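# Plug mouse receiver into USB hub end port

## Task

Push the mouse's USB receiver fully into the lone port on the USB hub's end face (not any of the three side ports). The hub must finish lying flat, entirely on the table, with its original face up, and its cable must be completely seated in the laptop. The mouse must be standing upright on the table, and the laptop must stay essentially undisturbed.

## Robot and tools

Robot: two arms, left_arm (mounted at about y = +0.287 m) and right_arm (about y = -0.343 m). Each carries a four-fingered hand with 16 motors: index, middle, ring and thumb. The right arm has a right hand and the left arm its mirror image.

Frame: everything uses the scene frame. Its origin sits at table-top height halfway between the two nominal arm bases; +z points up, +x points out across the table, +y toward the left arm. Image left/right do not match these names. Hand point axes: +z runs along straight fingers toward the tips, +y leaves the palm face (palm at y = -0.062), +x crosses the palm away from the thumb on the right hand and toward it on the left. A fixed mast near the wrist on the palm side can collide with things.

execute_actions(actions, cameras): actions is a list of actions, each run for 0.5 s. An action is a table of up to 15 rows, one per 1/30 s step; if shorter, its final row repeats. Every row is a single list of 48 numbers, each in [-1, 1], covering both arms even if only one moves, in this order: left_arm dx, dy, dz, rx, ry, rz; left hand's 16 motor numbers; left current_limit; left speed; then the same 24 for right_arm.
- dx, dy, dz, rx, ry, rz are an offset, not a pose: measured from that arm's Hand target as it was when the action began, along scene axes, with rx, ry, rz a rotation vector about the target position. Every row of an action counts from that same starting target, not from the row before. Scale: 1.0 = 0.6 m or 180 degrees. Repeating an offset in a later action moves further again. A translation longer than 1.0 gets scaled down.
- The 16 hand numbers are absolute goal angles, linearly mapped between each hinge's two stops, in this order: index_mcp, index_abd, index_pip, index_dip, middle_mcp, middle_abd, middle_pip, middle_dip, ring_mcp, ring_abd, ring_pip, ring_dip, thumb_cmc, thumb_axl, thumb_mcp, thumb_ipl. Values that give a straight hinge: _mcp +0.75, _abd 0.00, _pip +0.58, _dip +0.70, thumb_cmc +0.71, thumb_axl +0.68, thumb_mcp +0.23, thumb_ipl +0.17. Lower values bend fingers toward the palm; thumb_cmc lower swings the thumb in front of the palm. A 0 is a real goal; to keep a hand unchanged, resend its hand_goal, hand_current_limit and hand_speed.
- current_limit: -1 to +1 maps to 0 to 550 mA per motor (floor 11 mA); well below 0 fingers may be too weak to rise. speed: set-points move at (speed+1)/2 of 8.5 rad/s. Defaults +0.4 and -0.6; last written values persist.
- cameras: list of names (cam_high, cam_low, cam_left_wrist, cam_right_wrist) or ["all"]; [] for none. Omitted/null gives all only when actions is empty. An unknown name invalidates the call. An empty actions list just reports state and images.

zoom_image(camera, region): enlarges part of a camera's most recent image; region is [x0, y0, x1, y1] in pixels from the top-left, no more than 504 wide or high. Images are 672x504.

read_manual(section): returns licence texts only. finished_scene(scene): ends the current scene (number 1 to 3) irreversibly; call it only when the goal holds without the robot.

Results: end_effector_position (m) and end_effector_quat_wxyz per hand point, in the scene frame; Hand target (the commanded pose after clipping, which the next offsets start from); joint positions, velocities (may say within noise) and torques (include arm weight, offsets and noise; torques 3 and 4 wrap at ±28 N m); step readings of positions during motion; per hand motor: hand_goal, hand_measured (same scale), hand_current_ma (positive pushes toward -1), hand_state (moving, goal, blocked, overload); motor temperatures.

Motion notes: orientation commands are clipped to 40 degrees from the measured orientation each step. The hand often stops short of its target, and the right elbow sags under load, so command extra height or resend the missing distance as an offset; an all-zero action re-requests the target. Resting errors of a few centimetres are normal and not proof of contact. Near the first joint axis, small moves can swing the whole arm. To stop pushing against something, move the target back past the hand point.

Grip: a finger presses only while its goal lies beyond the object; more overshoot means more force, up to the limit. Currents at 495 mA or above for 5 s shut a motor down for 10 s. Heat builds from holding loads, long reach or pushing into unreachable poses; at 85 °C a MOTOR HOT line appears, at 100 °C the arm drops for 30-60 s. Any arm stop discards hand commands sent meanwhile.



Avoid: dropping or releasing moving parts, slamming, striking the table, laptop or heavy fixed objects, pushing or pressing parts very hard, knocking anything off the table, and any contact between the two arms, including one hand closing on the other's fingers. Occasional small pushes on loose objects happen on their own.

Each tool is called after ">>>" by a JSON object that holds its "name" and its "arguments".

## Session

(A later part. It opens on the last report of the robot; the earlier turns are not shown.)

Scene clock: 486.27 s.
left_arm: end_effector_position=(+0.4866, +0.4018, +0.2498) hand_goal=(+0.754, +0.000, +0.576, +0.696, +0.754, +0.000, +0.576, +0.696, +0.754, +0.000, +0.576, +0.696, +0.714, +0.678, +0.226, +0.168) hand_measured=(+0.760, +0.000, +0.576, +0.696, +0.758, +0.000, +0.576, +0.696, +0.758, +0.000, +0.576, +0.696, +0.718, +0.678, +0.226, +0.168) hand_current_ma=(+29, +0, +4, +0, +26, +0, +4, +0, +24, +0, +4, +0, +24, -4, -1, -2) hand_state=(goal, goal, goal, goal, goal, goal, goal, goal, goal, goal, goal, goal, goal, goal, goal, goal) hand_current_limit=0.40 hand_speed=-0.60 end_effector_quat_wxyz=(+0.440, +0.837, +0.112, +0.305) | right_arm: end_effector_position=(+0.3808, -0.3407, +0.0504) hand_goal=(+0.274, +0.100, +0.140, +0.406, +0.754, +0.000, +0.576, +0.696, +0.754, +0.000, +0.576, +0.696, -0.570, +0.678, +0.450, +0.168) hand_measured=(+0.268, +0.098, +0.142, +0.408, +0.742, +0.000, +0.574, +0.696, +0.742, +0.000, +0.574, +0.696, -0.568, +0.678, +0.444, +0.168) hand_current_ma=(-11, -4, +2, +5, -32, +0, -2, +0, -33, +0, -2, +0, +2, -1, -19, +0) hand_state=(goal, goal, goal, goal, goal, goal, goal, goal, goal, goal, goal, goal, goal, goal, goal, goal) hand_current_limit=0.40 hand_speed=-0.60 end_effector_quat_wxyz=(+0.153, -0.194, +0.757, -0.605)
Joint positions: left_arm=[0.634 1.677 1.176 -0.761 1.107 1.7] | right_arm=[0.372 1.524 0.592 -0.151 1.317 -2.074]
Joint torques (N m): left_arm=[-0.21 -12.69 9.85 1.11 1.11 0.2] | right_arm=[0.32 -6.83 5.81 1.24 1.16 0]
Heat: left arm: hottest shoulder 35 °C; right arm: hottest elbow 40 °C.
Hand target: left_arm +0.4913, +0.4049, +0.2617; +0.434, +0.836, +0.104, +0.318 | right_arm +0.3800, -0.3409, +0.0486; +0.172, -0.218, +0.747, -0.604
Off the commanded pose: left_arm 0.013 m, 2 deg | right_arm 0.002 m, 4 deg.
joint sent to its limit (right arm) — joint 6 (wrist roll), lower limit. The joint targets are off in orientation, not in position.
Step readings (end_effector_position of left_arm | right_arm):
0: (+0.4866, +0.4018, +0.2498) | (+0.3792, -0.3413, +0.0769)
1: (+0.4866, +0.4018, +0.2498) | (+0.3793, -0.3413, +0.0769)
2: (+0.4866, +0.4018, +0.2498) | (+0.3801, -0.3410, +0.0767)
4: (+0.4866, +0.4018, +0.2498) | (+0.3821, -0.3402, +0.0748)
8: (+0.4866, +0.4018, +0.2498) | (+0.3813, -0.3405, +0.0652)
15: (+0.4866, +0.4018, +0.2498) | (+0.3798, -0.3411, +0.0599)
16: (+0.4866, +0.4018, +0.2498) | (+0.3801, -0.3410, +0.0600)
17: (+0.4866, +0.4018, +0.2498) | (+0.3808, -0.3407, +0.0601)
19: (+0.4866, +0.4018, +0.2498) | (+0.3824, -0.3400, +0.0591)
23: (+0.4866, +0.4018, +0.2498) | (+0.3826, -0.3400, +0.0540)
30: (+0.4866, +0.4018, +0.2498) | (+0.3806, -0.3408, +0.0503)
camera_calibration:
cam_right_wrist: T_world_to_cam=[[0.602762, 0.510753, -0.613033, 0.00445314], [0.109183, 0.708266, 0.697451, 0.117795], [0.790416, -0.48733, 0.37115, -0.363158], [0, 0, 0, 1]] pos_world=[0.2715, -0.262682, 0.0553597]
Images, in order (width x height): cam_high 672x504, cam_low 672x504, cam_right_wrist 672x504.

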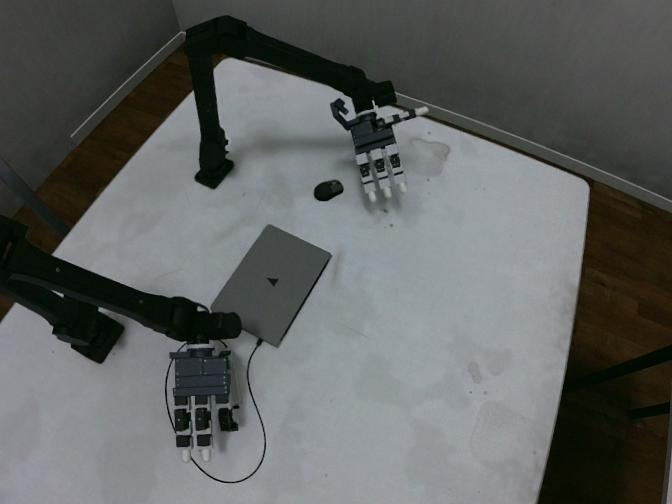

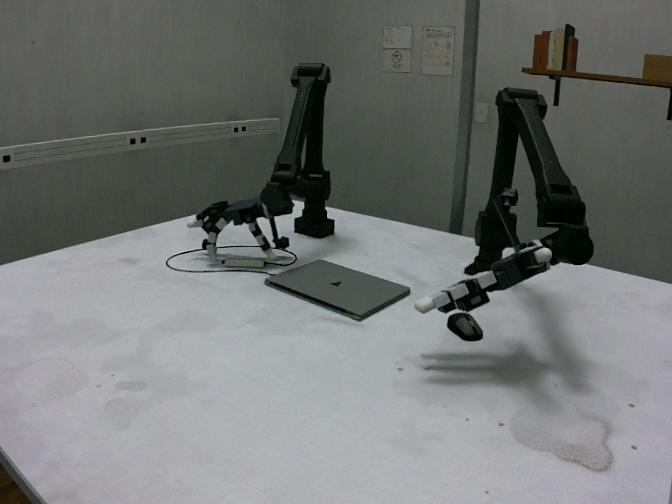

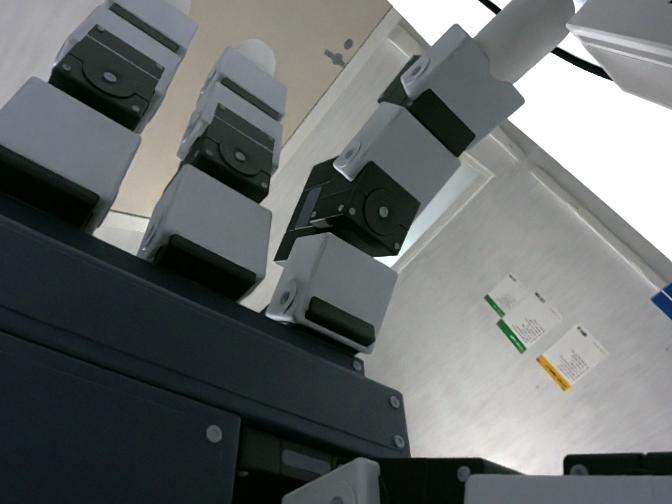

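>>> {"name": "zoom_image", "arguments": {"camera": "cam_right_wrist", "region": [460, 0, 672, 130]}}

Scaled by 2.377 from the camera's 672x504 image, which has a finer 960x720 frame.

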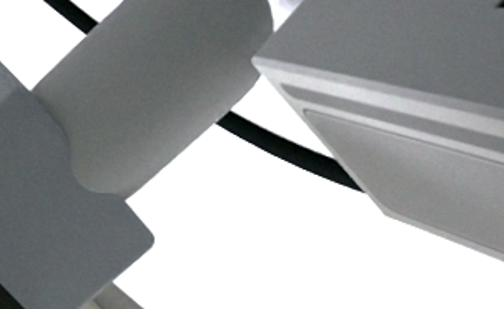

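>>> {"name": "execute_actions", "arguments": {"actions": [[[0,0,0,0,0,0,0.754,0,0.576,0.696,0.754,0,0.576,0.696,0.754,0,0.576,0.696,0.714,0.678,0.226,0.168,0.4,-0.6,-0.006,0.0083,-0.002,0,0,0,0.274,0.1,0.139,0.406,0.754,0,0.576,0.696,0.754,0,0.576,0.696,-0.571,0.677,0.449,0.168,0.4,-0.6],[0,0,0,0,0,0,0.754,0,0.576,0.696,0.754,0,0.576,0.696,0.754,0,0.576,0.696,0.714,0.678,0.226,0.168,0.4,-0.6,-0.0117,0.0163,-0.004,0,0,0,0.274,0.1,0.139,0.406,0.754,0,0.576,0.696,0.754,0,0.576,0.696,-0.571,0.677,0.449,0.168,0.4,-0.6]],[[0,0,0,0,0,0,0.754,0,0.576,0.696,0.754,0,0.576,0.696,0.754,0,0.576,0.696,0.714,0.678,0.226,0.168,0.4,-0.6,0,0,0,0,0,0,0.274,0.1,0.139,0.406,0.754,0,0.576,0.696,0.754,0,0.576,0.696,-0.571,0.677,0.28,0.168,0.4,-0.9]]], "cameras": ["cam_high","cam_low","cam_right_wrist"]}}

>>> {"name": "zoom_image", "arguments": {"camera": "cam_low", "region": [190, 210, 290, 280]}}

>>> {"name": "zoom_image", "arguments": {"camera": "cam_right_wrist", "region": [460, 0, 672, 130]}}

Scene clock: 505.87 s.
left_arm: end_effector_position=(+0.4866, +0.4018, +0.2498) hand_goal=(+0.754, +0.000, +0.576, +0.696, +0.754, +0.000, +0.576, +0.696, +0.754, +0.000, +0.576, +0.696, +0.714, +0.678, +0.226, +0.168) hand_measured=(+0.760, +0.000, +0.576, +0.696, +0.758, +0.000, +0.576, +0.696, +0.758, +0.000, +0.576, +0.696, +0.718, +0.678, +0.226, +0.168) hand_current_ma=(+29, +0, +4, +0, +26, +0, +4, +0, +24, +0, +4, +0, +24, -4, -1, -2) hand_state=(goal, goal, goal, goal, goal, goal, goal, goal, goal, goal, goal, goal, goal, goal, goal, goal) hand_current_limit=0.40 hand_speed=-0.60 end_effector_quat_wxyz=(+0.440, +0.837, +0.112, +0.305) | right_arm: end_effector_position=(+0.3744, -0.3315, +0.0460) hand_goal=(+0.274, +0.100, +0.140, +0.406, +0.754, +0.000, +0.576, +0.696, +0.754, +0.000, +0.576, +0.696, -0.570, +0.678, +0.280, +0.168) hand_measured=(+0.284, +0.098, +0.148, +0.408, +0.742, +0.000, +0.574, +0.696, +0.742, +0.000, +0.574, +0.696, -0.572, +0.678, +0.344, +0.184) hand_current_ma=(+25, -4, +17, +5, -32, +0, -2, +0, -33, +0, -2, +0, -4, -1, +303, +58) hand_state=(goal, goal, goal, goal, goal, goal, goal, goal, goal, goal, goal, goal, goal, goal, blocked, goal) hand_current_limit=0.40 hand_speed=-0.90 end_effector_quat_wxyz=(+0.162, -0.205, +0.753, -0.603)
Joint positions: left_arm=[0.634 1.677 1.176 -0.761 1.107 1.7] | right_arm=[0.402 1.524 0.571 -0.131 1.32 -2.074]
Joint torques (N m): left_arm=[-0.26 -12.63 9.91 1.11 1.11 0.21] | right_arm=[0.5 -7.18 5.59 1.14 1.28 0.01]
Heat: left arm: hottest shoulder 35 °C; right arm: hottest elbow 40 °C.
Hand target: left_arm +0.4913, +0.4049, +0.2617; +0.434, +0.836, +0.104, +0.318 | right_arm +0.3729, -0.3311, +0.0462; +0.172, -0.218, +0.747, -0.604
Off the commanded pose: left_arm 0.013 m, 2 deg | right_arm 0.002 m, 2 deg.
joint sent to its limit (right arm) — joint 6 (wrist roll), lower limit. The joint targets still meet the commanded pose.
Step readings (end_effector_position of left_arm | right_arm):
0: (+0.4866, +0.4018, +0.2498) | (+0.3808, -0.3407, +0.0504)
1: (+0.4866, +0.4018, +0.2498) | (+0.3808, -0.3407, +0.0504)
2: (+0.4866, +0.4018, +0.2498) | (+0.3808, -0.3404, +0.0504)
4: (+0.4866, +0.4018, +0.2498) | (+0.3800, -0.3393, +0.0498)
8: (+0.4866, +0.4018, +0.2498) | (+0.3747, -0.3345, +0.0463)
15: (+0.4866, +0.4018, +0.2498) | (+0.3736, -0.3319, +0.0456)
16: (+0.4866, +0.4018, +0.2498) | (+0.3737, -0.3319, +0.0457)
17: (+0.4866, +0.4018, +0.2498) | (+0.3737, -0.3319, +0.0457)
19: (+0.4866, +0.4018, +0.2498) | (+0.3737, -0.3319, +0.0457)
23: (+0.4866, +0.4018, +0.2498) | (+0.3737, -0.3319, +0.0457)
30: (+0.4866, +0.4018, +0.2498) | (+0.3741, -0.3318, +0.0459)
camera_calibration:
cam_right_wrist: T_world_to_cam=[[0.587629, 0.526307, -0.614568, 0.011877], [0.0884643, 0.713198, 0.695358, 0.124558], [0.80428, -0.46298, 0.372536, -0.349162], [0, 0, 0, 1]] pos_world=[0.262826, -0.25674, 0.0507622]
Images, in order (width x height): cam_high 672x504, cam_low 672x504, cam_right_wrist 672x504.

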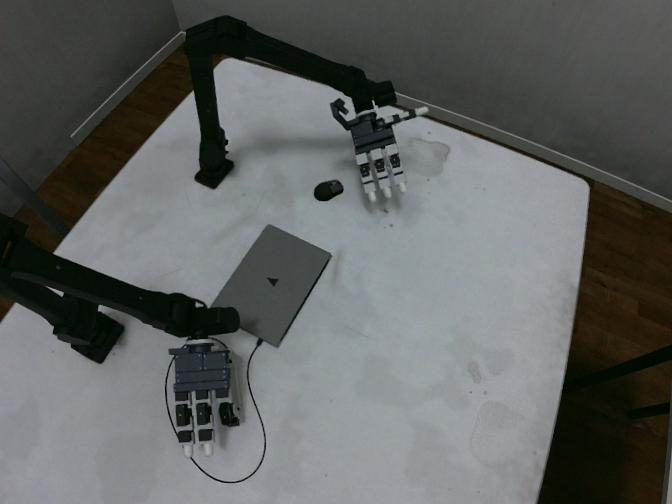

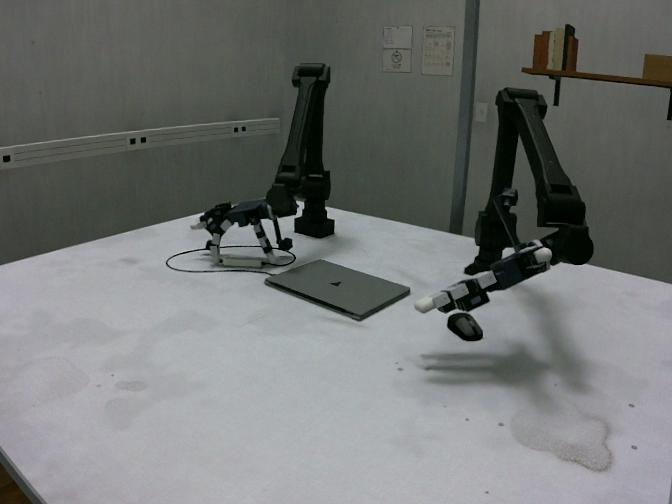

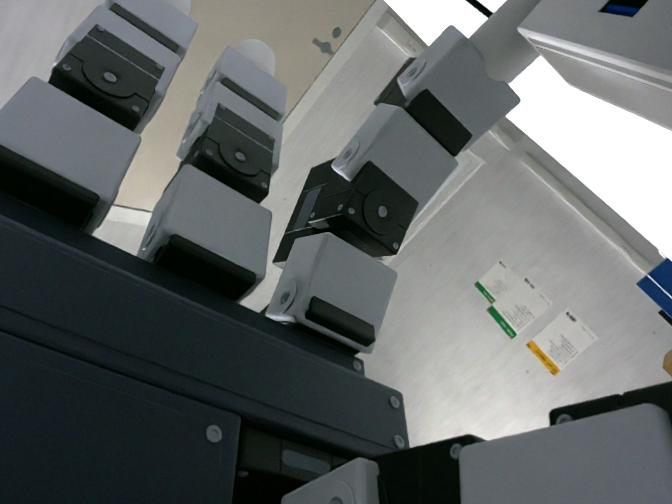

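Scaled by 5.040 from the camera's 672x504 image, which has a finer 960x720 frame.

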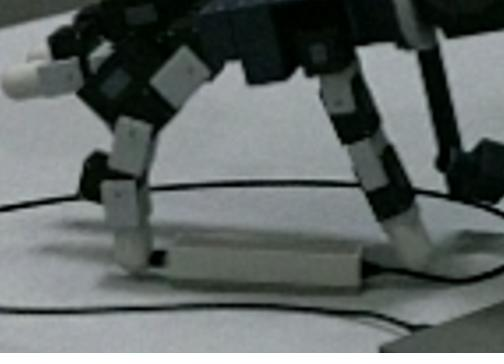

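Scaled by 2.377 from the camera's 672x504 image, which has a finer 960x720 frame.

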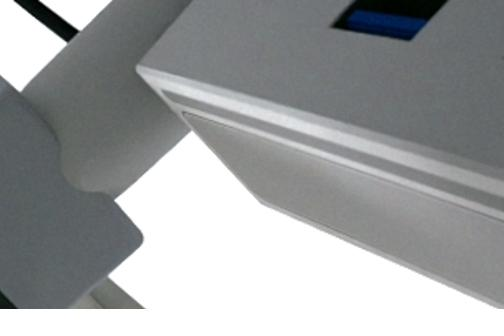

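>>> {"name": "execute_actions", "arguments": {"actions": [[[0,0,0,0,0,0,0.754,0,0.576,0.696,0.754,0,0.576,0.696,0.754,0,0.576,0.696,0.714,0.678,0.226,0.168,0.4,-0.6,0,0,0,0,0,0,0.2,0.1,0.1,0.38,0.754,0,0.576,0.696,0.754,0,0.576,0.696,-0.571,0.677,0.2,0.15,0.75,-0.9]],[[0,0,0,0,0,0,0.754,0,0.576,0.696,0.754,0,0.576,0.696,0.754,0,0.576,0.696,0.714,0.678,0.226,0.168,0.4,-0.6,0,0,0,0,0,0,0.2,0.1,0.1,0.38,0.754,0,0.576,0.696,0.754,0,0.576,0.696,-0.571,0.677,0.15,0.14,0.75,-0.9]]], "cameras": ["cam_high","cam_low","cam_right_wrist"]}}

>>> {"name": "zoom_image", "arguments": {"camera": "cam_low", "region": [190, 210, 290, 280]}}

>>> {"name": "zoom_image", "arguments": {"camera": "cam_right_wrist", "region": [460, 0, 672, 130]}}

Scene clock: 524.40 s.
left_arm: end_effector_position=(+0.4866, +0.4018, +0.2498) hand_goal=(+0.754, +0.000, +0.576, +0.696, +0.754, +0.000, +0.576, +0.696, +0.754, +0.000, +0.576, +0.696, +0.714, +0.678, +0.226, +0.168) hand_measured=(+0.760, +0.000, +0.576, +0.696, +0.758, +0.000, +0.576, +0.696, +0.758, +0.000, +0.576, +0.696, +0.718, +0.678, +0.226, +0.168) hand_current_ma=(+29, +0, +4, +0, +26, +0, +4, +0, +24, +0, +4, +0, +24, -4, -1, -2) hand_state=(goal, goal, goal, goal, goal, goal, goal, goal, goal, goal, goal, goal, goal, goal, goal, goal) hand_current_limit=0.40 hand_speed=-0.60 end_effector_quat_wxyz=(+0.440, +0.837, +0.112, +0.305) | right_arm: end_effector_position=(+0.3744, -0.3315, +0.0461) hand_goal=(+0.200, +0.100, +0.100, +0.380, +0.754, +0.000, +0.576, +0.696, +0.754, +0.000, +0.576, +0.696, -0.570, +0.678, +0.150, +0.140) hand_measured=(+0.282, +0.098, +0.148, +0.404, +0.742, +0.000, +0.574, +0.696, +0.742, +0.000, +0.574, +0.696, -0.572, +0.678, +0.340, +0.184) hand_current_ma=(+328, -4, +155, +67, -32, +0, -2, +0, -33, +0, -2, +0, -5, -1, +481, +202) hand_state=(blocked, goal, blocked, blocked, goal, goal, goal, goal, goal, goal, goal, goal, goal, goal, blocked, blocked) hand_current_limit=0.75 hand_speed=-0.90 end_effector_quat_wxyz=(+0.162, -0.205, +0.753, -0.604)
Joint positions: left_arm=[0.634 1.677 1.176 -0.761 1.107 1.7] | right_arm=[0.402 1.524 0.571 -0.131 1.32 -2.074]
Joint torques (N m): left_arm=[-0.26 -12.69 9.92 1.16 1.1 0.2] | right_arm=[0.5 -7.12 5.57 1.14 1.26 0.01]
Heat: left arm: hottest shoulder 35 °C; right arm: hottest elbow 39 °C.
Hand target: left_arm +0.4913, +0.4049, +0.2617; +0.434, +0.836, +0.104, +0.318 | right_arm +0.3729, -0.3312, +0.0462; +0.172, -0.218, +0.747, -0.604
Off the commanded pose: left_arm 0.013 m, 2 deg | right_arm 0.001 m, 2 deg.
joint sent to its limit (right arm) — joint 6 (wrist roll), lower limit. The joint targets still meet the commanded pose.
Step readings (end_effector_position of left_arm | right_arm):
0: (+0.4866, +0.4018, +0.2498) | (+0.3744, -0.3315, +0.0460)
1: (+0.4866, +0.4018, +0.2498) | (+0.3744, -0.3315, +0.0460)
2: (+0.4866, +0.4018, +0.2498) | (+0.3744, -0.3315, +0.0460)
4: (+0.4866, +0.4018, +0.2498) | (+0.3744, -0.3315, +0.0460)
8: (+0.4866, +0.4018, +0.2498) | (+0.3744, -0.3315, +0.0461)
15: (+0.4866, +0.4018, +0.2498) | (+0.3744, -0.3315, +0.0461)
16: (+0.4866, +0.4018, +0.2498) | (+0.3744, -0.3315, +0.0461)
17: (+0.4866, +0.4018, +0.2498) | (+0.3744, -0.3315, +0.0461)
19: (+0.4866, +0.4018, +0.2498) | (+0.3744, -0.3315, +0.0461)
23: (+0.4866, +0.4018, +0.2498) | (+0.3744, -0.3315, +0.0461)
30: (+0.4866, +0.4018, +0.2498) | (+0.3744, -0.3315, +0.0461)
camera_calibration:
cam_right_wrist: T_world_to_cam=[[0.58784, 0.526006, -0.614624, 0.0117476], [0.088561, 0.713345, 0.695195, 0.124578], [0.804115, -0.463095, 0.372749, -0.349159], [0, 0, 0, 1]] pos_world=[0.262825, -0.25674, 0.0507626]
Images, in order (width x height): cam_high 672x504, cam_low 672x504, cam_right_wrist 672x504.

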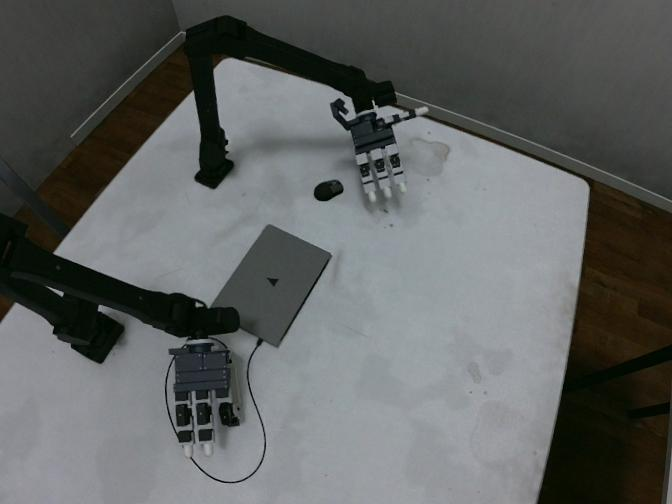

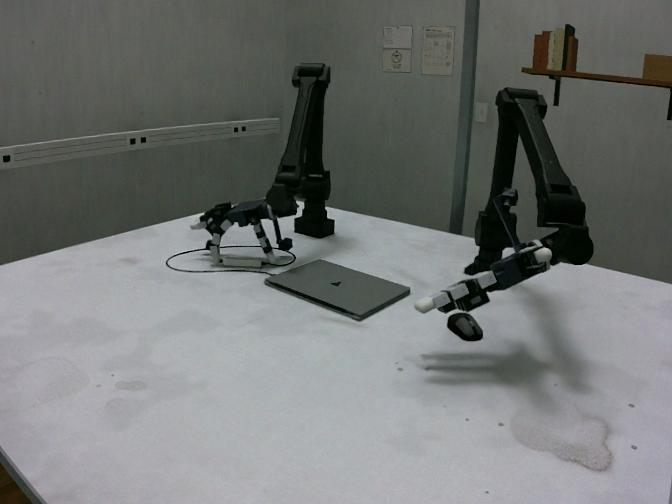

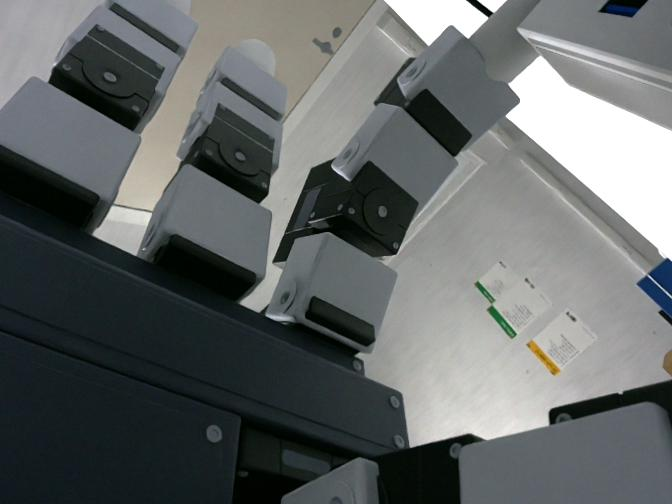

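Scaled by 5.040 from the camera's 672x504 image, which has a finer 960x720 frame.

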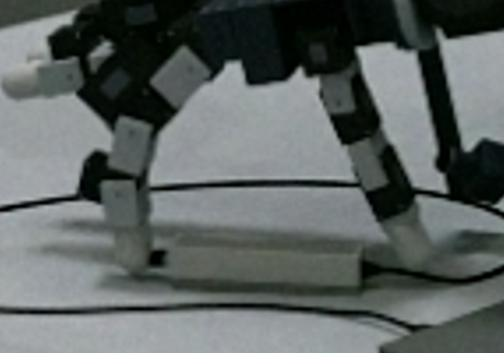

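Scaled by 2.377 from the camera's 672x504 image, which has a finer 960x720 frame.

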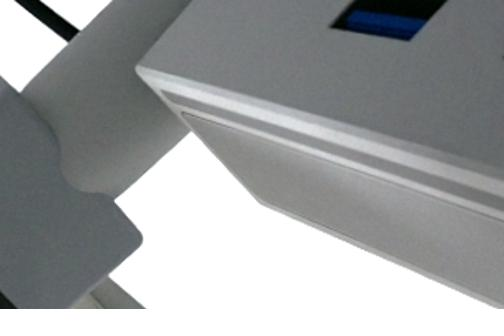

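>>> {"name": "execute_actions", "arguments": {"actions": [[[0,0,0,0,0,0,0.754,0,0.576,0.696,0.754,0,0.576,0.696,0.754,0,0.576,0.696,0.714,0.678,0.226,0.168,0.4,-0.6,0,0,0,0,0,0,0.1,0.1,0.0,0.3,0.754,0,0.576,0.696,0.754,0,0.576,0.696,-0.571,0.677,0.0,0.05,1.0,-0.8]],[[0,0,0,0,0,0,0.754,0,0.576,0.696,0.754,0,0.576,0.696,0.754,0,0.576,0.696,0.714,0.678,0.226,0.168,0.4,-0.6,0,0,0,0,0,0.02,0.1,0.1,0.0,0.3,0.754,0,0.576,0.696,0.754,0,0.576,0.696,-0.571,0.677,0.0,0.05,1.0,-0.8]],[[0,0,0,0,0,0,0.754,0,0.576,0.696,0.754,0,0.576,0.696,0.754,0,0.576,0.696,0.714,0.678,0.226,0.168,0.4,-0.6,0,0,0,0,0,-0.02,0.1,0.1,0.0,0.3,0.754,0,0.576,0.696,0.754,0,0.576,0.696,-0.571,0.677,0.0,0.05,1.0,-0.8]],[[0,0,0,0,0,0,0.754,0,0.576,0.696,0.754,0,0.576,0.696,0.754,0,0.576,0.696,0.714,0.678,0.226,0.168,0.4,-0.6,0,0,0,0,0,0,0.2,0.1,0.1,0.3,0.754,0,0.576,0.696,0.754,0,0.576,0.696,-0.571,0.677,0.2,0.15,0.4,-0.8]]], "cameras": ["cam_low","cam_right_wrist"]}}

>>> {"name": "zoom_image", "arguments": {"camera": "cam_low", "region": [190, 210, 290, 280]}}

Scene clock: 713.47 s.
left_arm: end_effector_position=(+0.4866, +0.4018, +0.2498) hand_goal=(+0.754, +0.000, +0.576, +0.696, +0.754, +0.000, +0.576, +0.696, +0.754, +0.000, +0.576, +0.696, +0.714, +0.678, +0.226, +0.168) hand_measured=(+0.760, +0.000, +0.576, +0.696, +0.758, +0.000, +0.576, +0.696, +0.758, +0.000, +0.576, +0.696, +0.718, +0.678, +0.226, +0.168) hand_current_ma=(+29, +0, +4, +0, +26, +0, +4, +0, +24, +0, +4, +0, +24, -4, -1, -2) hand_state=(goal, goal, goal, goal, goal, goal, goal, goal, goal, goal, goal, goal, goal, goal, goal, goal) hand_current_limit=0.40 hand_speed=-0.60 end_effector_quat_wxyz=(+0.440, +0.837, +0.112, +0.305) | right_arm: end_effector_position=(+0.3749, -0.3316, +0.0469) hand_goal=(+0.200, +0.100, +0.100, +0.300, +0.754, +0.000, +0.576, +0.696, +0.754, +0.000, +0.576, +0.696, -0.570, +0.678, +0.200, +0.150) hand_measured=(+0.258, +0.098, +0.122, +0.326, +0.742, +0.000, +0.574, +0.696, +0.742, +0.000, +0.574, +0.696, -0.582, +0.680, +0.288, +0.166) hand_current_ma=(+215, -3, +58, +76, -32, +0, -2, +0, -33, +0, -2, +0, -31, +5, +385, +59) hand_state=(blocked, goal, blocked, blocked, goal, goal, goal, goal, goal, goal, goal, goal, goal, goal, blocked, goal) hand_current_limit=0.40 hand_speed=-0.80 end_effector_quat_wxyz=(+0.163, -0.204, +0.753, -0.604)
Joint positions: left_arm=[0.634 1.677 1.176 -0.761 1.107 1.7] | right_arm=[0.402 1.523 0.571 -0.129 1.322 -2.074]
Joint torques (N m): left_arm=[-0.15 -12.63 9.87 1.16 1.11 0.2] | right_arm=[0.5 -7.06 5.6 1.07 1.17 0.01]
Heat: left arm: hottest shoulder 35 °C; right arm: hottest elbow 38 °C.
Hand target: left_arm +0.4913, +0.4049, +0.2617; +0.434, +0.836, +0.104, +0.318 | right_arm +0.3729, -0.3311, +0.0461; +0.172, -0.219, +0.747, -0.604
Off the commanded pose: left_arm 0.013 m, 2 deg | right_arm 0.002 m, 2 deg.
joint sent to its limit (right arm) — joint 6 (wrist roll), lower limit. The joint targets still meet the commanded pose.
Step readings (end_effector_position of left_arm | right_arm):
0: (+0.4866, +0.4018, +0.2498) | (+0.3744, -0.3315, +0.0461)
1: (+0.4866, +0.4018, +0.2498) | (+0.3744, -0.3315, +0.0461)
2: (+0.4866, +0.4018, +0.2498) | (+0.3744, -0.3316, +0.0462)
4: (+0.4866, +0.4018, +0.2498) | (+0.3747, -0.3320, +0.0468)
8: (+0.4866, +0.4018, +0.2498) | (+0.3747, -0.3322, +0.0471)
15: (+0.4866, +0.4018, +0.2498) | (+0.3747, -0.3321, +0.0471)
16: (+0.4866, +0.4018, +0.2498) | (+0.3747, -0.3321, +0.0471)
17: (+0.4866, +0.4018, +0.2498) | (+0.3748, -0.3320, +0.0470)
19: (+0.4866, +0.4018, +0.2498) | (+0.3748, -0.3316, +0.0466)
23: (+0.4866, +0.4018, +0.2498) | (+0.3749, -0.3314, +0.0466)
30: (+0.4866, +0.4018, +0.2498) | (+0.3749, -0.3313, +0.0466)
31: (+0.4866, +0.4018, +0.2498) | (+0.3749, -0.3313, +0.0466)
32: (+0.4866, +0.4018, +0.2498) | (+0.3749, -0.3313, +0.0466)
34: (+0.4866, +0.4018, +0.2498) | (+0.3749, -0.3313, +0.0466)
38: (+0.4866, +0.4018, +0.2498) | (+0.3749, -0.3314, +0.0467)
45: (+0.4866, +0.4018, +0.2498) | (+0.3749, -0.3314, +0.0467)
46: (+0.4866, +0.4018, +0.2498) | (+0.3749, -0.3314, +0.0467)
47: (+0.4866, +0.4018, +0.2498) | (+0.3749, -0.3314, +0.0467)
49: (+0.4866, +0.4018, +0.2498) | (+0.3749, -0.3314, +0.0467)
53: (+0.4866, +0.4018, +0.2498) | (+0.3749, -0.3315, +0.0468)
60: (+0.4866, +0.4018, +0.2498) | (+0.3749, -0.3316, +0.0469)
camera_calibration:
cam_right_wrist: T_world_to_cam=[[0.590644, 0.525294, -0.612541, 0.0106771], [0.0865541, 0.713477, 0.695313, 0.124809], [0.802277, -0.4637, 0.375945, -0.349545], [0, 0, 0, 1]] pos_world=[0.263323, -0.256741, 0.0511683]
Images, in order (width x height): cam_low 672x504, cam_right_wrist 672x504.

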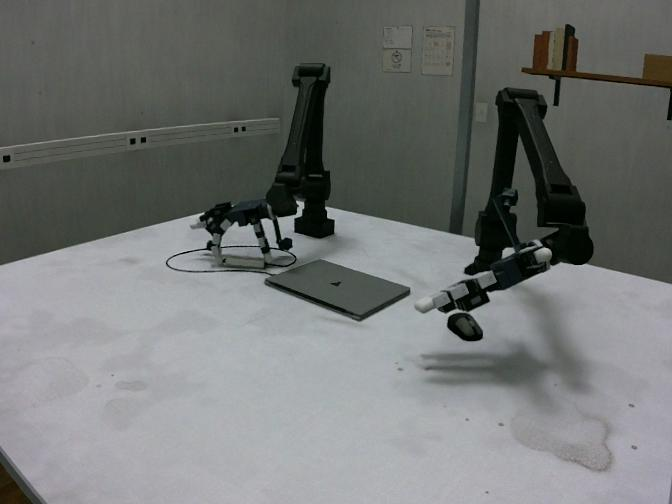

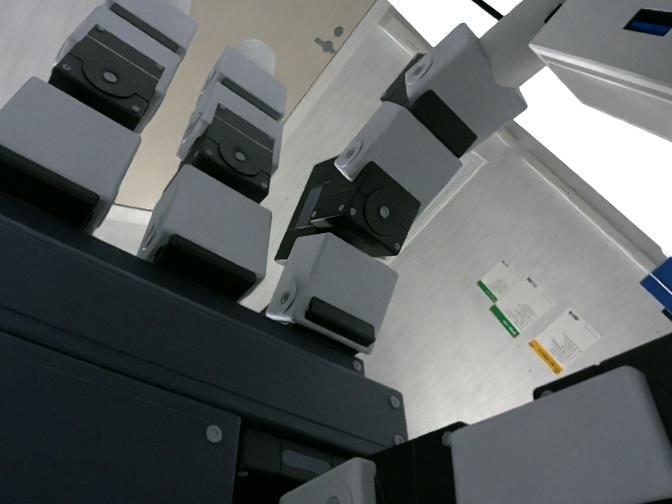

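Scaled by 5.040 from the camera's 672x504 image, which has a finer 960x720 frame.

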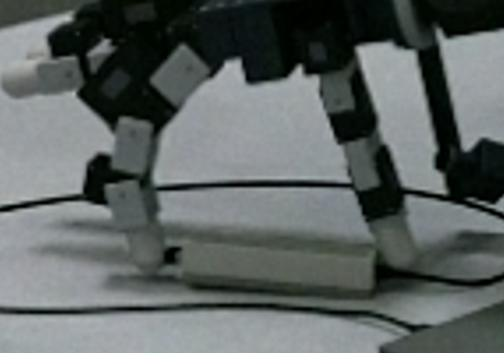

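>>> {"name": "zoom_image", "arguments": {"camera": "cam_low", "region": [210, 245, 280, 280]}}

>>> {"name": "zoom_image", "arguments": {"camera": "cam_right_wrist", "region": [460, 0, 672, 130]}}

Scaled by 7.200 from the camera's 672x504 image, which has a finer 960x720 frame.

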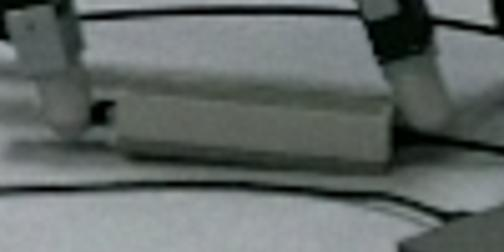

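Scaled by 2.377 from the camera's 672x504 image, which has a finer 960x720 frame.

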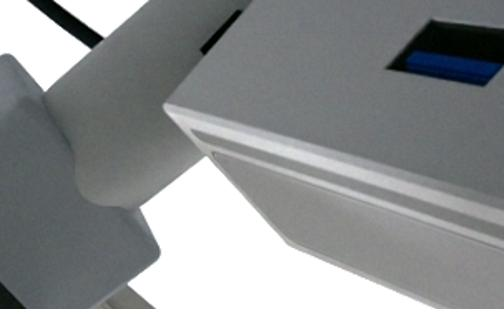

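>>> {"name": "execute_actions", "arguments": {"actions": [[[0,0,0,0,0,0,0.754,0,0.576,0.696,0.754,0,0.576,0.696,0.754,0,0.576,0.696,0.714,0.678,0.226,0.168,0.4,-0.6,0,0,0,0,0,0,0.1,0.1,0.0,0.3,0.754,0,0.576,0.696,0.754,0,0.576,0.696,-0.571,0.677,0.0,0.0,1.0,-0.6]],[[0,0,0,0,0,0,0.754,0,0.576,0.696,0.754,0,0.576,0.696,0.754,0,0.576,0.696,0.714,0.678,0.226,0.168,0.4,-0.6,0,0,-0.002,0,0,0.02,-0.1,0.1,-0.2,0.2,0.754,0,0.576,0.696,0.754,0,0.576,0.696,-0.571,0.677,-0.2,0.0,1.0,-0.6]],[[0,0,0,0,0,0,0.754,0,0.576,0.696,0.754,0,0.576,0.696,0.754,0,0.576,0.696,0.714,0.678,0.226,0.168,0.4,-0.6,0,0,0.002,0,0,-0.02,-0.1,0.1,-0.2,0.2,0.754,0,0.576,0.696,0.754,0,0.576,0.696,-0.571,0.677,-0.2,0.0,1.0,-0.6]],[[0,0,0,0,0,0,0.754,0,0.576,0.696,0.754,0,0.576,0.696,0.754,0,0.576,0.696,0.714,0.678,0.226,0.168,0.4,-0.6,0,0,0,0,0,0,0.2,0.1,0.1,0.3,0.754,0,0.576,0.696,0.754,0,0.576,0.696,-0.571,0.677,0.2,0.15,0.4,-0.8]]], "cameras": ["cam_low","cam_high"]}}

>>> {"name": "zoom_image", "arguments": {"camera": "cam_low", "region": [210, 235, 290, 280]}}

>>> {"name": "zoom_image", "arguments": {"camera": "cam_high", "region": [200, 350, 270, 430]}}

Scene clock: 739.37 s.
left_arm: end_effector_position=(+0.4866, +0.4018, +0.2498) hand_goal=(+0.754, +0.000, +0.576, +0.696, +0.754, +0.000, +0.576, +0.696, +0.754, +0.000, +0.576, +0.696, +0.714, +0.678, +0.226, +0.168) hand_measured=(+0.760, +0.000, +0.576, +0.696, +0.758, +0.000, +0.576, +0.696, +0.758, +0.000, +0.576, +0.696, +0.718, +0.678, +0.226, +0.168) hand_current_ma=(+29, +0, +4, +0, +26, +0, +4, +0, +24, +0, +4, +0, +24, -4, -1, -2) hand_state=(goal, goal, goal, goal, goal, goal, goal, goal, goal, goal, goal, goal, goal, goal, goal, goal) hand_current_limit=0.40 hand_speed=-0.60 end_effector_quat_wxyz=(+0.440, +0.837, +0.112, +0.305) | right_arm: end_effector_position=(+0.3750, -0.3312, +0.0471) hand_goal=(+0.200, +0.100, +0.100, +0.300, +0.754, +0.000, +0.576, +0.696, +0.754, +0.000, +0.576, +0.696, -0.570, +0.678, +0.200, +0.150) hand_measured=(+0.268, +0.098, +0.122, +0.310, +0.742, +0.000, +0.574, +0.696, +0.742, +0.000, +0.574, +0.696, -0.586, +0.682, +0.280, +0.166) hand_current_ma=(+256, -2, +63, +26, -32, +0, -2, +0, -33, +0, -2, +0, -40, +10, +385, +62) hand_state=(blocked, goal, blocked, goal, goal, goal, goal, goal, goal, goal, goal, goal, goal, goal, blocked, goal) hand_current_limit=0.40 hand_speed=-0.80 end_effector_quat_wxyz=(+0.164, -0.204, +0.753, -0.604)
Joint positions: left_arm=[0.634 1.677 1.176 -0.761 1.107 1.7] | right_arm=[0.403 1.522 0.571 -0.129 1.322 -2.074]
Joint torques (N m): left_arm=[-0.09 -12.63 9.91 1.17 1.11 0.2] | right_arm=[0.44 -6.95 5.6 1.07 1.18 0]
Heat: left arm: hottest shoulder 35 °C; right arm: hottest elbow 38 °C.
Hand target: left_arm +0.4913, +0.4049, +0.2617; +0.434, +0.836, +0.104, +0.318 | right_arm +0.3730, -0.3311, +0.0462; +0.172, -0.219, +0.747, -0.604
Off the commanded pose: left_arm 0.013 m, 2 deg | right_arm 0.002 m, 2 deg.
joint sent to its limit (right arm) — joint 6 (wrist roll), lower limit. The joint targets still meet the commanded pose.
Step readings (end_effector_position of left_arm | right_arm):
0: (+0.4866, +0.4018, +0.2498) | (+0.3749, -0.3316, +0.0469)
1: (+0.4866, +0.4018, +0.2498) | (+0.3749, -0.3316, +0.0469)
2: (+0.4866, +0.4018, +0.2498) | (+0.3749, -0.3316, +0.0470)
4: (+0.4866, +0.4018, +0.2498) | (+0.3749, -0.3314, +0.0470)
8: (+0.4866, +0.4018, +0.2498) | (+0.3749, -0.3313, +0.0470)
15: (+0.4866, +0.4018, +0.2498) | (+0.3749, -0.3313, +0.0470)
16: (+0.4866, +0.4018, +0.2498) | (+0.3749, -0.3313, +0.0470)
17: (+0.4866, +0.4018, +0.2498) | (+0.3749, -0.3313, +0.0470)
19: (+0.4866, +0.4018, +0.2498) | (+0.3749, -0.3311, +0.0469)
23: (+0.4866, +0.4018, +0.2498) | (+0.3750, -0.3309, +0.0468)
30: (+0.4866, +0.4018, +0.2498) | (+0.3750, -0.3308, +0.0467)
31: (+0.4866, +0.4018, +0.2498) | (+0.3750, -0.3308, +0.0467)
32: (+0.4866, +0.4018, +0.2498) | (+0.3750, -0.3308, +0.0467)
34: (+0.4866, +0.4018, +0.2498) | (+0.3750, -0.3308, +0.0468)
38: (+0.4866, +0.4018, +0.2498) | (+0.3750, -0.3310, +0.0470)
45: (+0.4866, +0.4018, +0.2498) | (+0.3750, -0.3311, +0.0470)
46: (+0.4866, +0.4018, +0.2498) | (+0.3750, -0.3311, +0.0470)
47: (+0.4866, +0.4018, +0.2498) | (+0.3750, -0.3311, +0.0470)
49: (+0.4866, +0.4018, +0.2498) | (+0.3750, -0.3311, +0.0470)
53: (+0.4866, +0.4018, +0.2498) | (+0.3750, -0.3312, +0.0471)
60: (+0.4866, +0.4018, +0.2498) | (+0.3750, -0.3312, +0.0471)
Images, in order (width x height): cam_high 672x504, cam_low 672x504.

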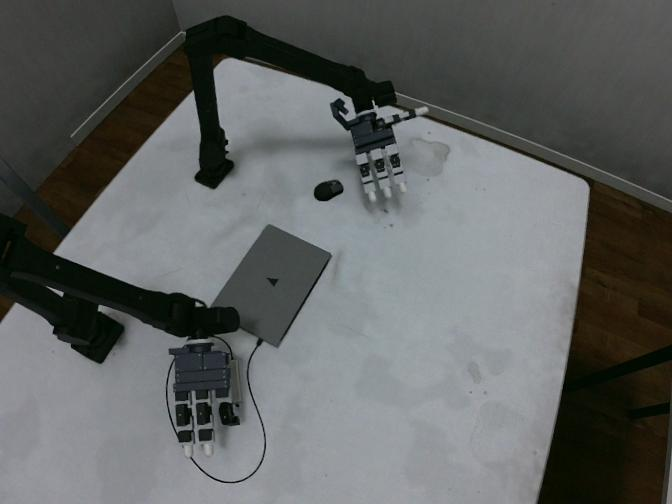

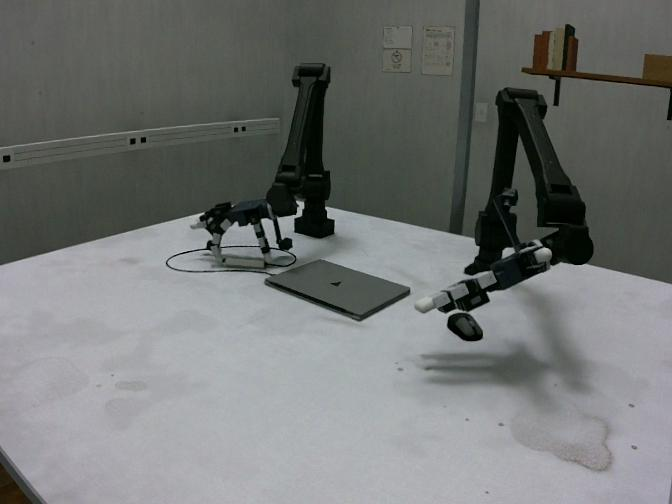

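Scaled by 6.300 from the camera's 672x504 image, which has a finer 960x720 frame.

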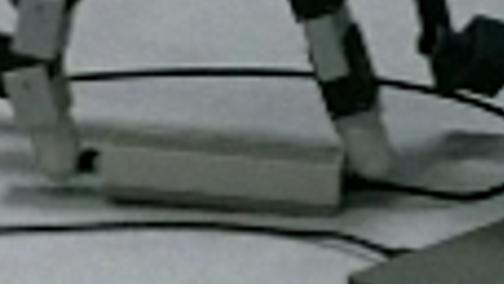

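Scaled by 6.300 from the camera's 672x504 image, which has a finer 960x720 frame.

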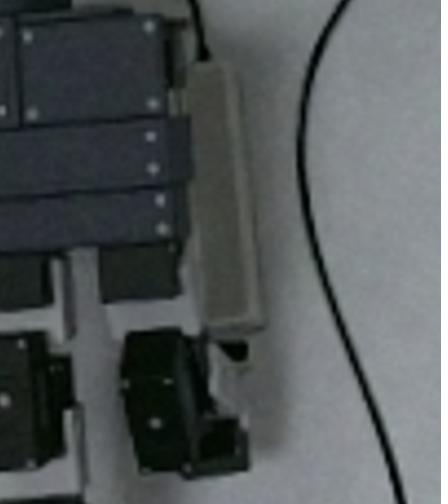

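>>> {"name": "execute_actions", "arguments": {"actions": [[[0,0,0,0,0,0,0.754,0,0.576,0.696,0.754,0,0.576,0.696,0.754,0,0.576,0.696,0.714,0.678,0.226,0.168,0.4,-0.6,0,0,0,0,0,0,0.274,0.1,0.139,0.35,0.754,0,0.576,0.696,0.754,0,0.576,0.696,-0.571,0.677,0.449,0.168,0.4,-0.6]],[[0,0,0,0,0,0,0.754,0,0.576,0.696,0.754,0,0.576,0.696,0.754,0,0.576,0.696,0.714,0.678,0.226,0.168,0.4,-0.6,0.012,-0.021,0.004,0,0,0,0.274,0.1,0.139,0.406,0.754,0,0.576,0.696,0.754,0,0.576,0.696,-0.571,0.677,0.449,0.168,0.4,-0.6]],[[0,0,0,0,0,0,0.754,0,0.576,0.696,0.754,0,0.576,0.696,0.754,0,0.576,0.696,0.714,0.678,0.226,0.168,0.4,-0.6,0,-0.01,0.15,0,0,0,0.274,0.1,0.139,0.406,0.754,0,0.576,0.696,0.754,0,0.576,0.696,-0.571,0.677,0.449,0.168,0.4,-0.6]],[[0,0,0,0,0,0,0.754,0,0.576,0.696,0.754,0,0.576,0.696,0.754,0,0.576,0.696,0.714,0.678,0.226,0.168,0.4,-0.6,-0.18,-0.02,0.05,0,0,0,0.274,0.1,0.139,0.406,0.754,0,0.576,0.696,0.754,0,0.576,0.696,-0.571,0.677,0.449,0.168,0.4,-0.6]]], "cameras": ["cam_low","cam_high"]}}

>>> {"name": "zoom_image", "arguments": {"camera": "cam_low", "region": [160, 230, 300, 290]}}

>>> {"name": "zoom_image", "arguments": {"camera": "cam_high", "region": [150, 320, 290, 425]}}

Scene clock: 757.00 s.
left_arm: end_effector_position=(+0.4866, +0.4018, +0.2498) hand_goal=(+0.754, +0.000, +0.576, +0.696, +0.754, +0.000, +0.576, +0.696, +0.754, +0.000, +0.576, +0.696, +0.714, +0.678, +0.226, +0.168) hand_measured=(+0.760, +0.000, +0.576, +0.696, +0.758, +0.000, +0.576, +0.696, +0.758, +0.000, +0.576, +0.696, +0.718, +0.678, +0.226, +0.168) hand_current_ma=(+29, +0, +4, +0, +26, +0, +4, +0, +24, +0, +4, +0, +24, -4, -1, -2) hand_state=(goal, goal, goal, goal, goal, goal, goal, goal, goal, goal, goal, goal, goal, goal, goal, goal) hand_current_limit=0.40 hand_speed=-0.60 end_effector_quat_wxyz=(+0.440, +0.837, +0.112, +0.305) | right_arm: end_effector_position=(+0.2746, -0.3639, +0.1669) hand_goal=(+0.274, +0.100, +0.140, +0.406, +0.754, +0.000, +0.576, +0.696, +0.754, +0.000, +0.576, +0.696, -0.570, +0.678, +0.450, +0.168) hand_measured=(+0.268, +0.098, +0.140, +0.404, +0.742, +0.000, +0.574, +0.696, +0.742, +0.000, +0.574, +0.696, -0.570, +0.680, +0.444, +0.170) hand_current_ma=(-16, -2, +0, -4, -32, +0, -2, +0, -33, +0, -2, +0, +0, +4, -17, +3) hand_state=(goal, goal, goal, goal, goal, goal, goal, goal, goal, goal, goal, goal, goal, goal, goal, goal) hand_current_limit=0.40 hand_speed=-0.60 end_effector_quat_wxyz=(+0.169, -0.222, +0.747, -0.604)
Joint positions: left_arm=[0.634 1.677 1.176 -0.761 1.107 1.7] | right_arm=[0.445 0.88 0.493 -0.721 1.33 -2.063]
Joint torques (N m): left_arm=[-0.21 -12.75 9.87 1.13 1.11 0.2] | right_arm=[0.62 -2.32 8.85 0.49 1.3 0.27]
Heat: left arm: hottest shoulder 35 °C; right arm: hottest elbow 38 °C.
Hand target: left_arm +0.4913, +0.4049, +0.2617; +0.434, +0.836, +0.104, +0.318 | right_arm +0.2722, -0.3617, +0.1685; +0.172, -0.219, +0.747, -0.604
Off the commanded pose: left_arm 0.013 m, 2 deg | right_arm 0.004 m, 1 deg.
Step readings (end_effector_position of left_arm | right_arm):
0: (+0.4866, +0.4018, +0.2498) | (+0.3750, -0.3312, +0.0471)
1: (+0.4866, +0.4018, +0.2498) | (+0.3750, -0.3312, +0.0471)
2: (+0.4866, +0.4018, +0.2498) | (+0.3750, -0.3312, +0.0471)
4: (+0.4866, +0.4018, +0.2498) | (+0.3746, -0.3313, +0.0469)
8: (+0.4866, +0.4018, +0.2498) | (+0.3744, -0.3314, +0.0468)
15: (+0.4866, +0.4018, +0.2498) | (+0.3744, -0.3314, +0.0468)
16: (+0.4866, +0.4018, +0.2498) | (+0.3744, -0.3314, +0.0468)
17: (+0.4866, +0.4018, +0.2498) | (+0.3744, -0.3316, +0.0468)
19: (+0.4866, +0.4018, +0.2498) | (+0.3745, -0.3332, +0.0466)
23: (+0.4866, +0.4018, +0.2498) | (+0.3746, -0.3398, +0.0466)
30: (+0.4866, +0.4018, +0.2498) | (+0.3746, -0.3430, +0.0465)
31: (+0.4866, +0.4018, +0.2498) | (+0.3739, -0.3433, +0.0463)
32: (+0.4866, +0.4018, +0.2498) | (+0.3713, -0.3448, +0.0473)
34: (+0.4866, +0.4018, +0.2498) | (+0.3621, -0.3497, +0.0559)
38: (+0.4866, +0.4018, +0.2498) | (+0.3578, -0.3564, +0.0938)
45: (+0.4866, +0.4018, +0.2498) | (+0.3669, -0.3535, +0.1255)
46: (+0.4866, +0.4018, +0.2498) | (+0.3658, -0.3536, +0.1252)
47: (+0.4866, +0.4018, +0.2498) | (+0.3621, -0.3547, +0.1251)
49: (+0.4866, +0.4018, +0.2498) | (+0.3461, -0.3582, +0.1287)
53: (+0.4866, +0.4018, +0.2498) | (+0.3071, -0.3667, +0.1448)
60: (+0.4866, +0.4018, +0.2498) | (+0.2836, -0.3641, +0.1683)
Images, in order (width x height): cam_high 672x504, cam_low 672x504.

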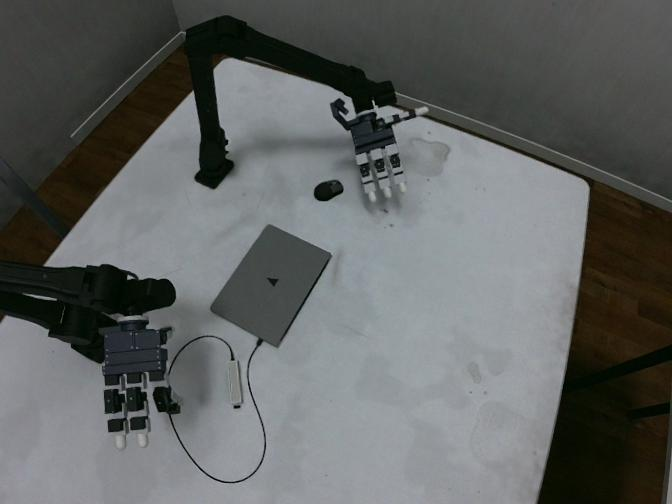

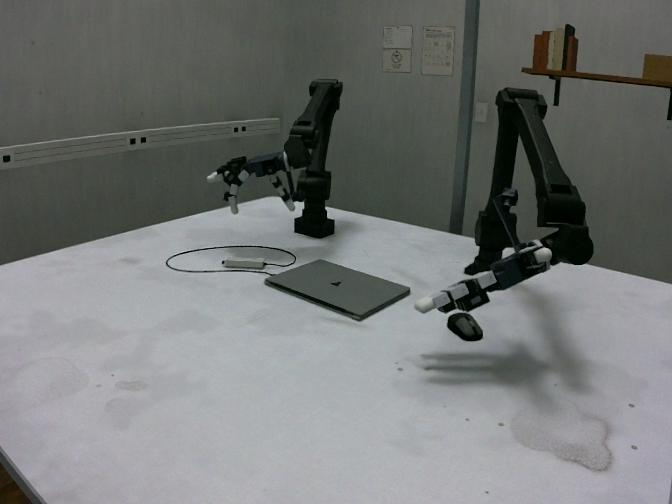

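Scaled by 3.600 from the camera's 672x504 image, which has a finer 960x720 frame.

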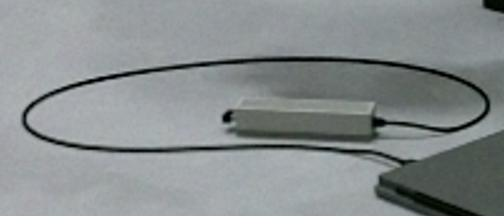

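Scaled by 3.600 from the camera's 672x504 image, which has a finer 960x720 frame.

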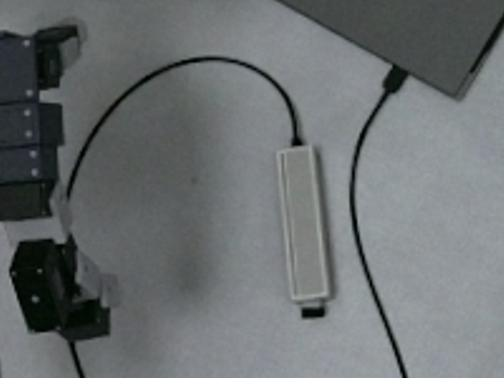

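>>> {"name": "zoom_image", "arguments": {"camera": "cam_high", "region": [215, 385, 255, 415]}}

>>> {"name": "zoom_image", "arguments": {"camera": "cam_low", "region": [210, 250, 250, 280]}}

Scaled by 12.600 from the camera's 672x504 image, which has a finer 960x720 frame.

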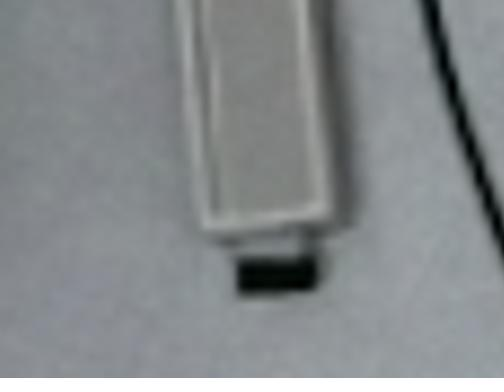

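Scaled by 12.600 from the camera's 672x504 image, which has a finer 960x720 frame.

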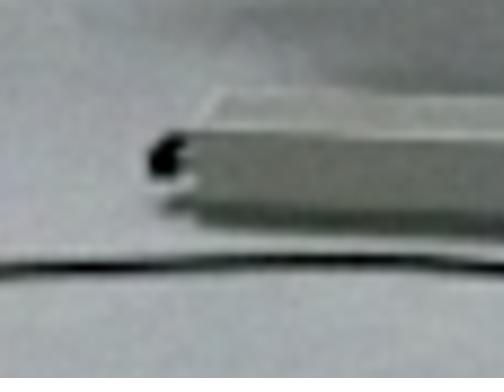

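>>> {"name": "execute_actions", "arguments": {"actions": [[[0,0,0,0,0,0,0.754,0,0.576,0.696,0.754,0,0.576,0.696,0.754,0,0.576,0.696,0.714,0.678,0.226,0.168,0.4,-0.6,0.1,-0.0185,0.1,0.1153,-0.0231,-0.1004,0.274,0,0.139,0.406,0.754,0,0.576,0.696,0.754,0,0.576,0.696,0.714,0.678,0.226,0.168,0.4,-0.6]],[[0,0,0,0,0,0,0.754,0,0.576,0.696,0.754,0,0.576,0.696,0.754,0,0.576,0.696,0.714,0.678,0.226,0.168,0.4,-0.6,0.1,-0.0185,0.1,0.1153,-0.0231,-0.1004,-0.479,0,-0.2,-0.2,-0.479,0,-0.2,-0.2,-0.479,0,-0.2,-0.2,0.714,0.678,0.226,0.168,0.4,-0.6]],[[0,0,0,0,0,0,0.754,0,0.576,0.696,0.754,0,0.576,0.696,0.754,0,0.576,0.696,0.714,0.678,0.226,0.168,0.4,-0.6,0.1,-0.0185,0,0.1153,-0.0231,-0.1004,-0.479,0,-0.956,-0.609,-0.479,0,-0.956,-0.609,-0.479,0,-0.956,-0.609,0.714,0.678,0.226,0.168,0.4,-0.6]],[[0,0,0,0,0,0,0.754,0,0.576,0.696,0.754,0,0.576,0.696,0.754,0,0.576,0.696,0.714,0.678,0.226,0.168,0.4,-0.6,0.1,-0.0185,0,0.1153,-0.0231,-0.1004,-0.479,0,-0.956,-0.609,-0.479,0,-0.956,-0.609,-0.479,0,-0.956,-0.609,0.714,0.678,0.226,0.168,0.4,-0.6]]], "cameras": ["cam_low","cam_high","cam_right_wrist"]}}

Scene clock: 880.43 s.
left_arm: end_effector_position=(+0.4866, +0.4018, +0.2498) hand_goal=(+0.754, +0.000, +0.576, +0.696, +0.754, +0.000, +0.576, +0.696, +0.754, +0.000, +0.576, +0.696, +0.714, +0.678, +0.226, +0.168) hand_measured=(+0.760, +0.000, +0.576, +0.696, +0.758, +0.000, +0.576, +0.696, +0.758, +0.000, +0.576, +0.696, +0.718, +0.678, +0.226, +0.168) hand_current_ma=(+29, +0, +4, +0, +26, +0, +4, +0, +24, +0, +4, +0, +24, -4, -1, -2) hand_state=(goal, goal, goal, goal, goal, goal, goal, goal, goal, goal, goal, goal, goal, goal, goal, goal) hand_current_limit=0.40 hand_speed=-0.60 end_effector_quat_wxyz=(+0.440, +0.837, +0.112, +0.305) | right_arm: end_effector_position=(+0.4953, -0.4060, +0.2576) hand_goal=(-0.478, +0.000, -0.956, -0.608, -0.478, +0.000, -0.956, -0.608, -0.478, +0.000, -0.956, -0.608, +0.714, +0.678, +0.226, +0.168) hand_measured=(-0.448, +0.002, -0.540, -0.554, -0.374, +0.000, -0.630, -0.518, -0.374, +0.000, -0.634, -0.512, +0.712, +0.680, +0.224, +0.168) hand_current_ma=(+96, +2, +385, +182, +385, +0, +385, +339, +385, +0, +385, +366, -4, +4, -6, +2) hand_state=(blocked, goal, blocked, blocked, blocked, goal, blocked, blocked, blocked, goal, blocked, blocked, goal, goal, goal, goal) hand_current_limit=0.40 hand_speed=-0.60 end_effector_quat_wxyz=(-0.028, +0.455, +0.890, -0.008)
Joint positions: left_arm=[0.634 1.677 1.176 -0.761 1.107 1.7] | right_arm=[-0.22 1.544 1.455 -1.541 0.001 -0.84]
Joint torques (N m): left_arm=[-0.15 -12.75 9.85 1.14 1.11 0.2] | right_arm=[0.62 -10.64 14.63 -0.08 -0.23 0.22]
Heat: left arm: hottest shoulder 34 °C; right arm: hottest elbow 41 °C.
Hand target: left_arm +0.4913, +0.4049, +0.2617; +0.434, +0.836, +0.104, +0.318 | right_arm +0.5121, -0.4062, +0.2885; +0.000, +0.458, +0.889, +0.000
Off the commanded pose: left_arm 0.013 m, 2 deg | right_arm 0.035 m, 3 deg.
Step readings (end_effector_position of left_arm | right_arm):
0: (+0.4866, +0.4018, +0.2498) | (+0.2746, -0.3639, +0.1670)
1: (+0.4866, +0.4018, +0.2498) | (+0.2743, -0.3633, +0.1659)
2: (+0.4866, +0.4018, +0.2498) | (+0.2743, -0.3604, +0.1628)
4: (+0.4866, +0.4018, +0.2498) | (+0.2747, -0.3611, +0.1597)
8: (+0.4866, +0.4018, +0.2498) | (+0.2878, -0.3794, +0.1864)
15: (+0.4866, +0.4018, +0.2498) | (+0.3127, -0.3774, +0.2099)
16: (+0.4866, +0.4018, +0.2498) | (+0.3133, -0.3758, +0.2073)
17: (+0.4866, +0.4018, +0.2498) | (+0.3140, -0.3708, +0.2041)
19: (+0.4866, +0.4018, +0.2498) | (+0.3212, -0.3662, +0.2071)
23: (+0.4866, +0.4018, +0.2498) | (+0.3499, -0.3844, +0.2455)
30: (+0.4866, +0.4018, +0.2498) | (+0.3738, -0.3872, +0.2698)
31: (+0.4866, +0.4018, +0.2498) | (+0.3745, -0.3848, +0.2663)
32: (+0.4866, +0.4018, +0.2498) | (+0.3769, -0.3786, +0.2629)
34: (+0.4866, +0.4018, +0.2498) | (+0.3893, -0.3691, +0.2584)
38: (+0.4866, +0.4018, +0.2498) | (+0.4197, -0.3854, +0.2579)
45: (+0.4866, +0.4018, +0.2498) | (+0.4308, -0.3951, +0.2563)
46: (+0.4866, +0.4018, +0.2498) | (+0.4321, -0.3928, +0.2574)
47: (+0.4866, +0.4018, +0.2498) | (+0.4358, -0.3856, +0.2596)
49: (+0.4866, +0.4018, +0.2498) | (+0.4516, -0.3758, +0.2676)
53: (+0.4866, +0.4018, +0.2498) | (+0.4814, -0.3909, +0.2725)
60: (+0.4866, +0.4018, +0.2498) | (+0.4918, -0.4043, +0.2532)
camera_calibration:
cam_right_wrist: T_world_to_cam=[[0.965431, -0.25771, -0.039087, -0.543627], [-0.154016, -0.68498, 0.712097, -0.432029], [-0.210288, -0.681461, -0.700992, 0.130662], [0, 0, 0, 1]] pos_world=[0.485772, -0.346989, 0.377991]
Images, in order (width x height): cam_high 672x504, cam_low 672x504, cam_right_wrist 672x504.

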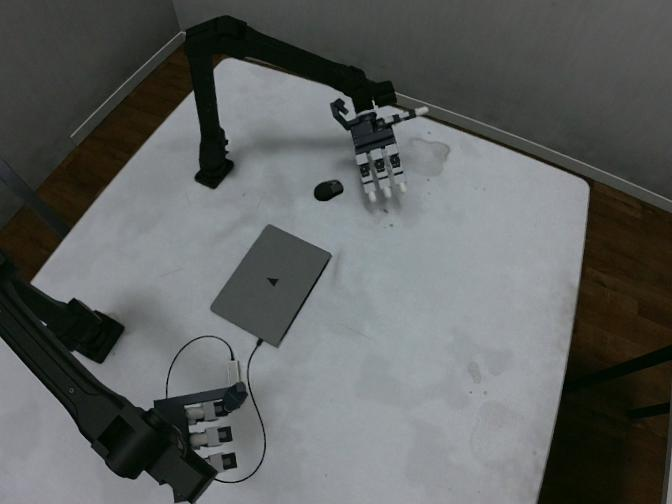

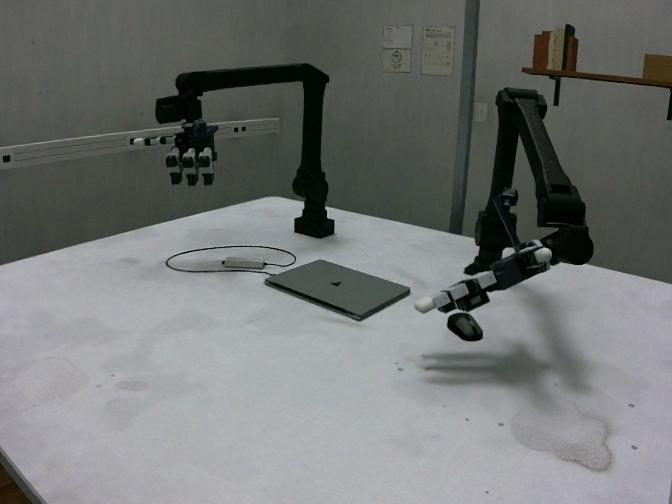

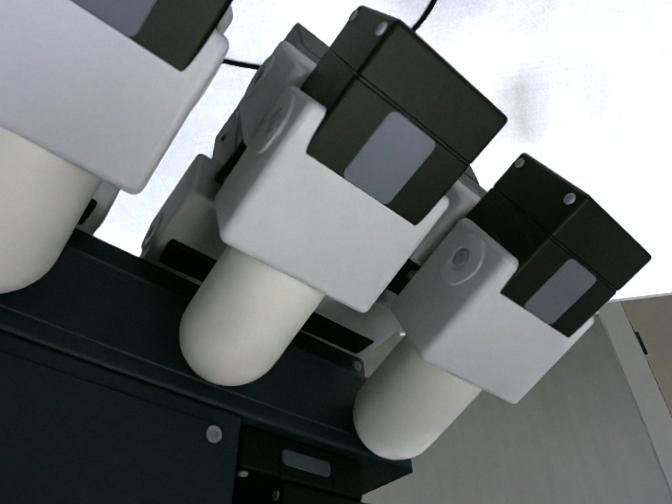

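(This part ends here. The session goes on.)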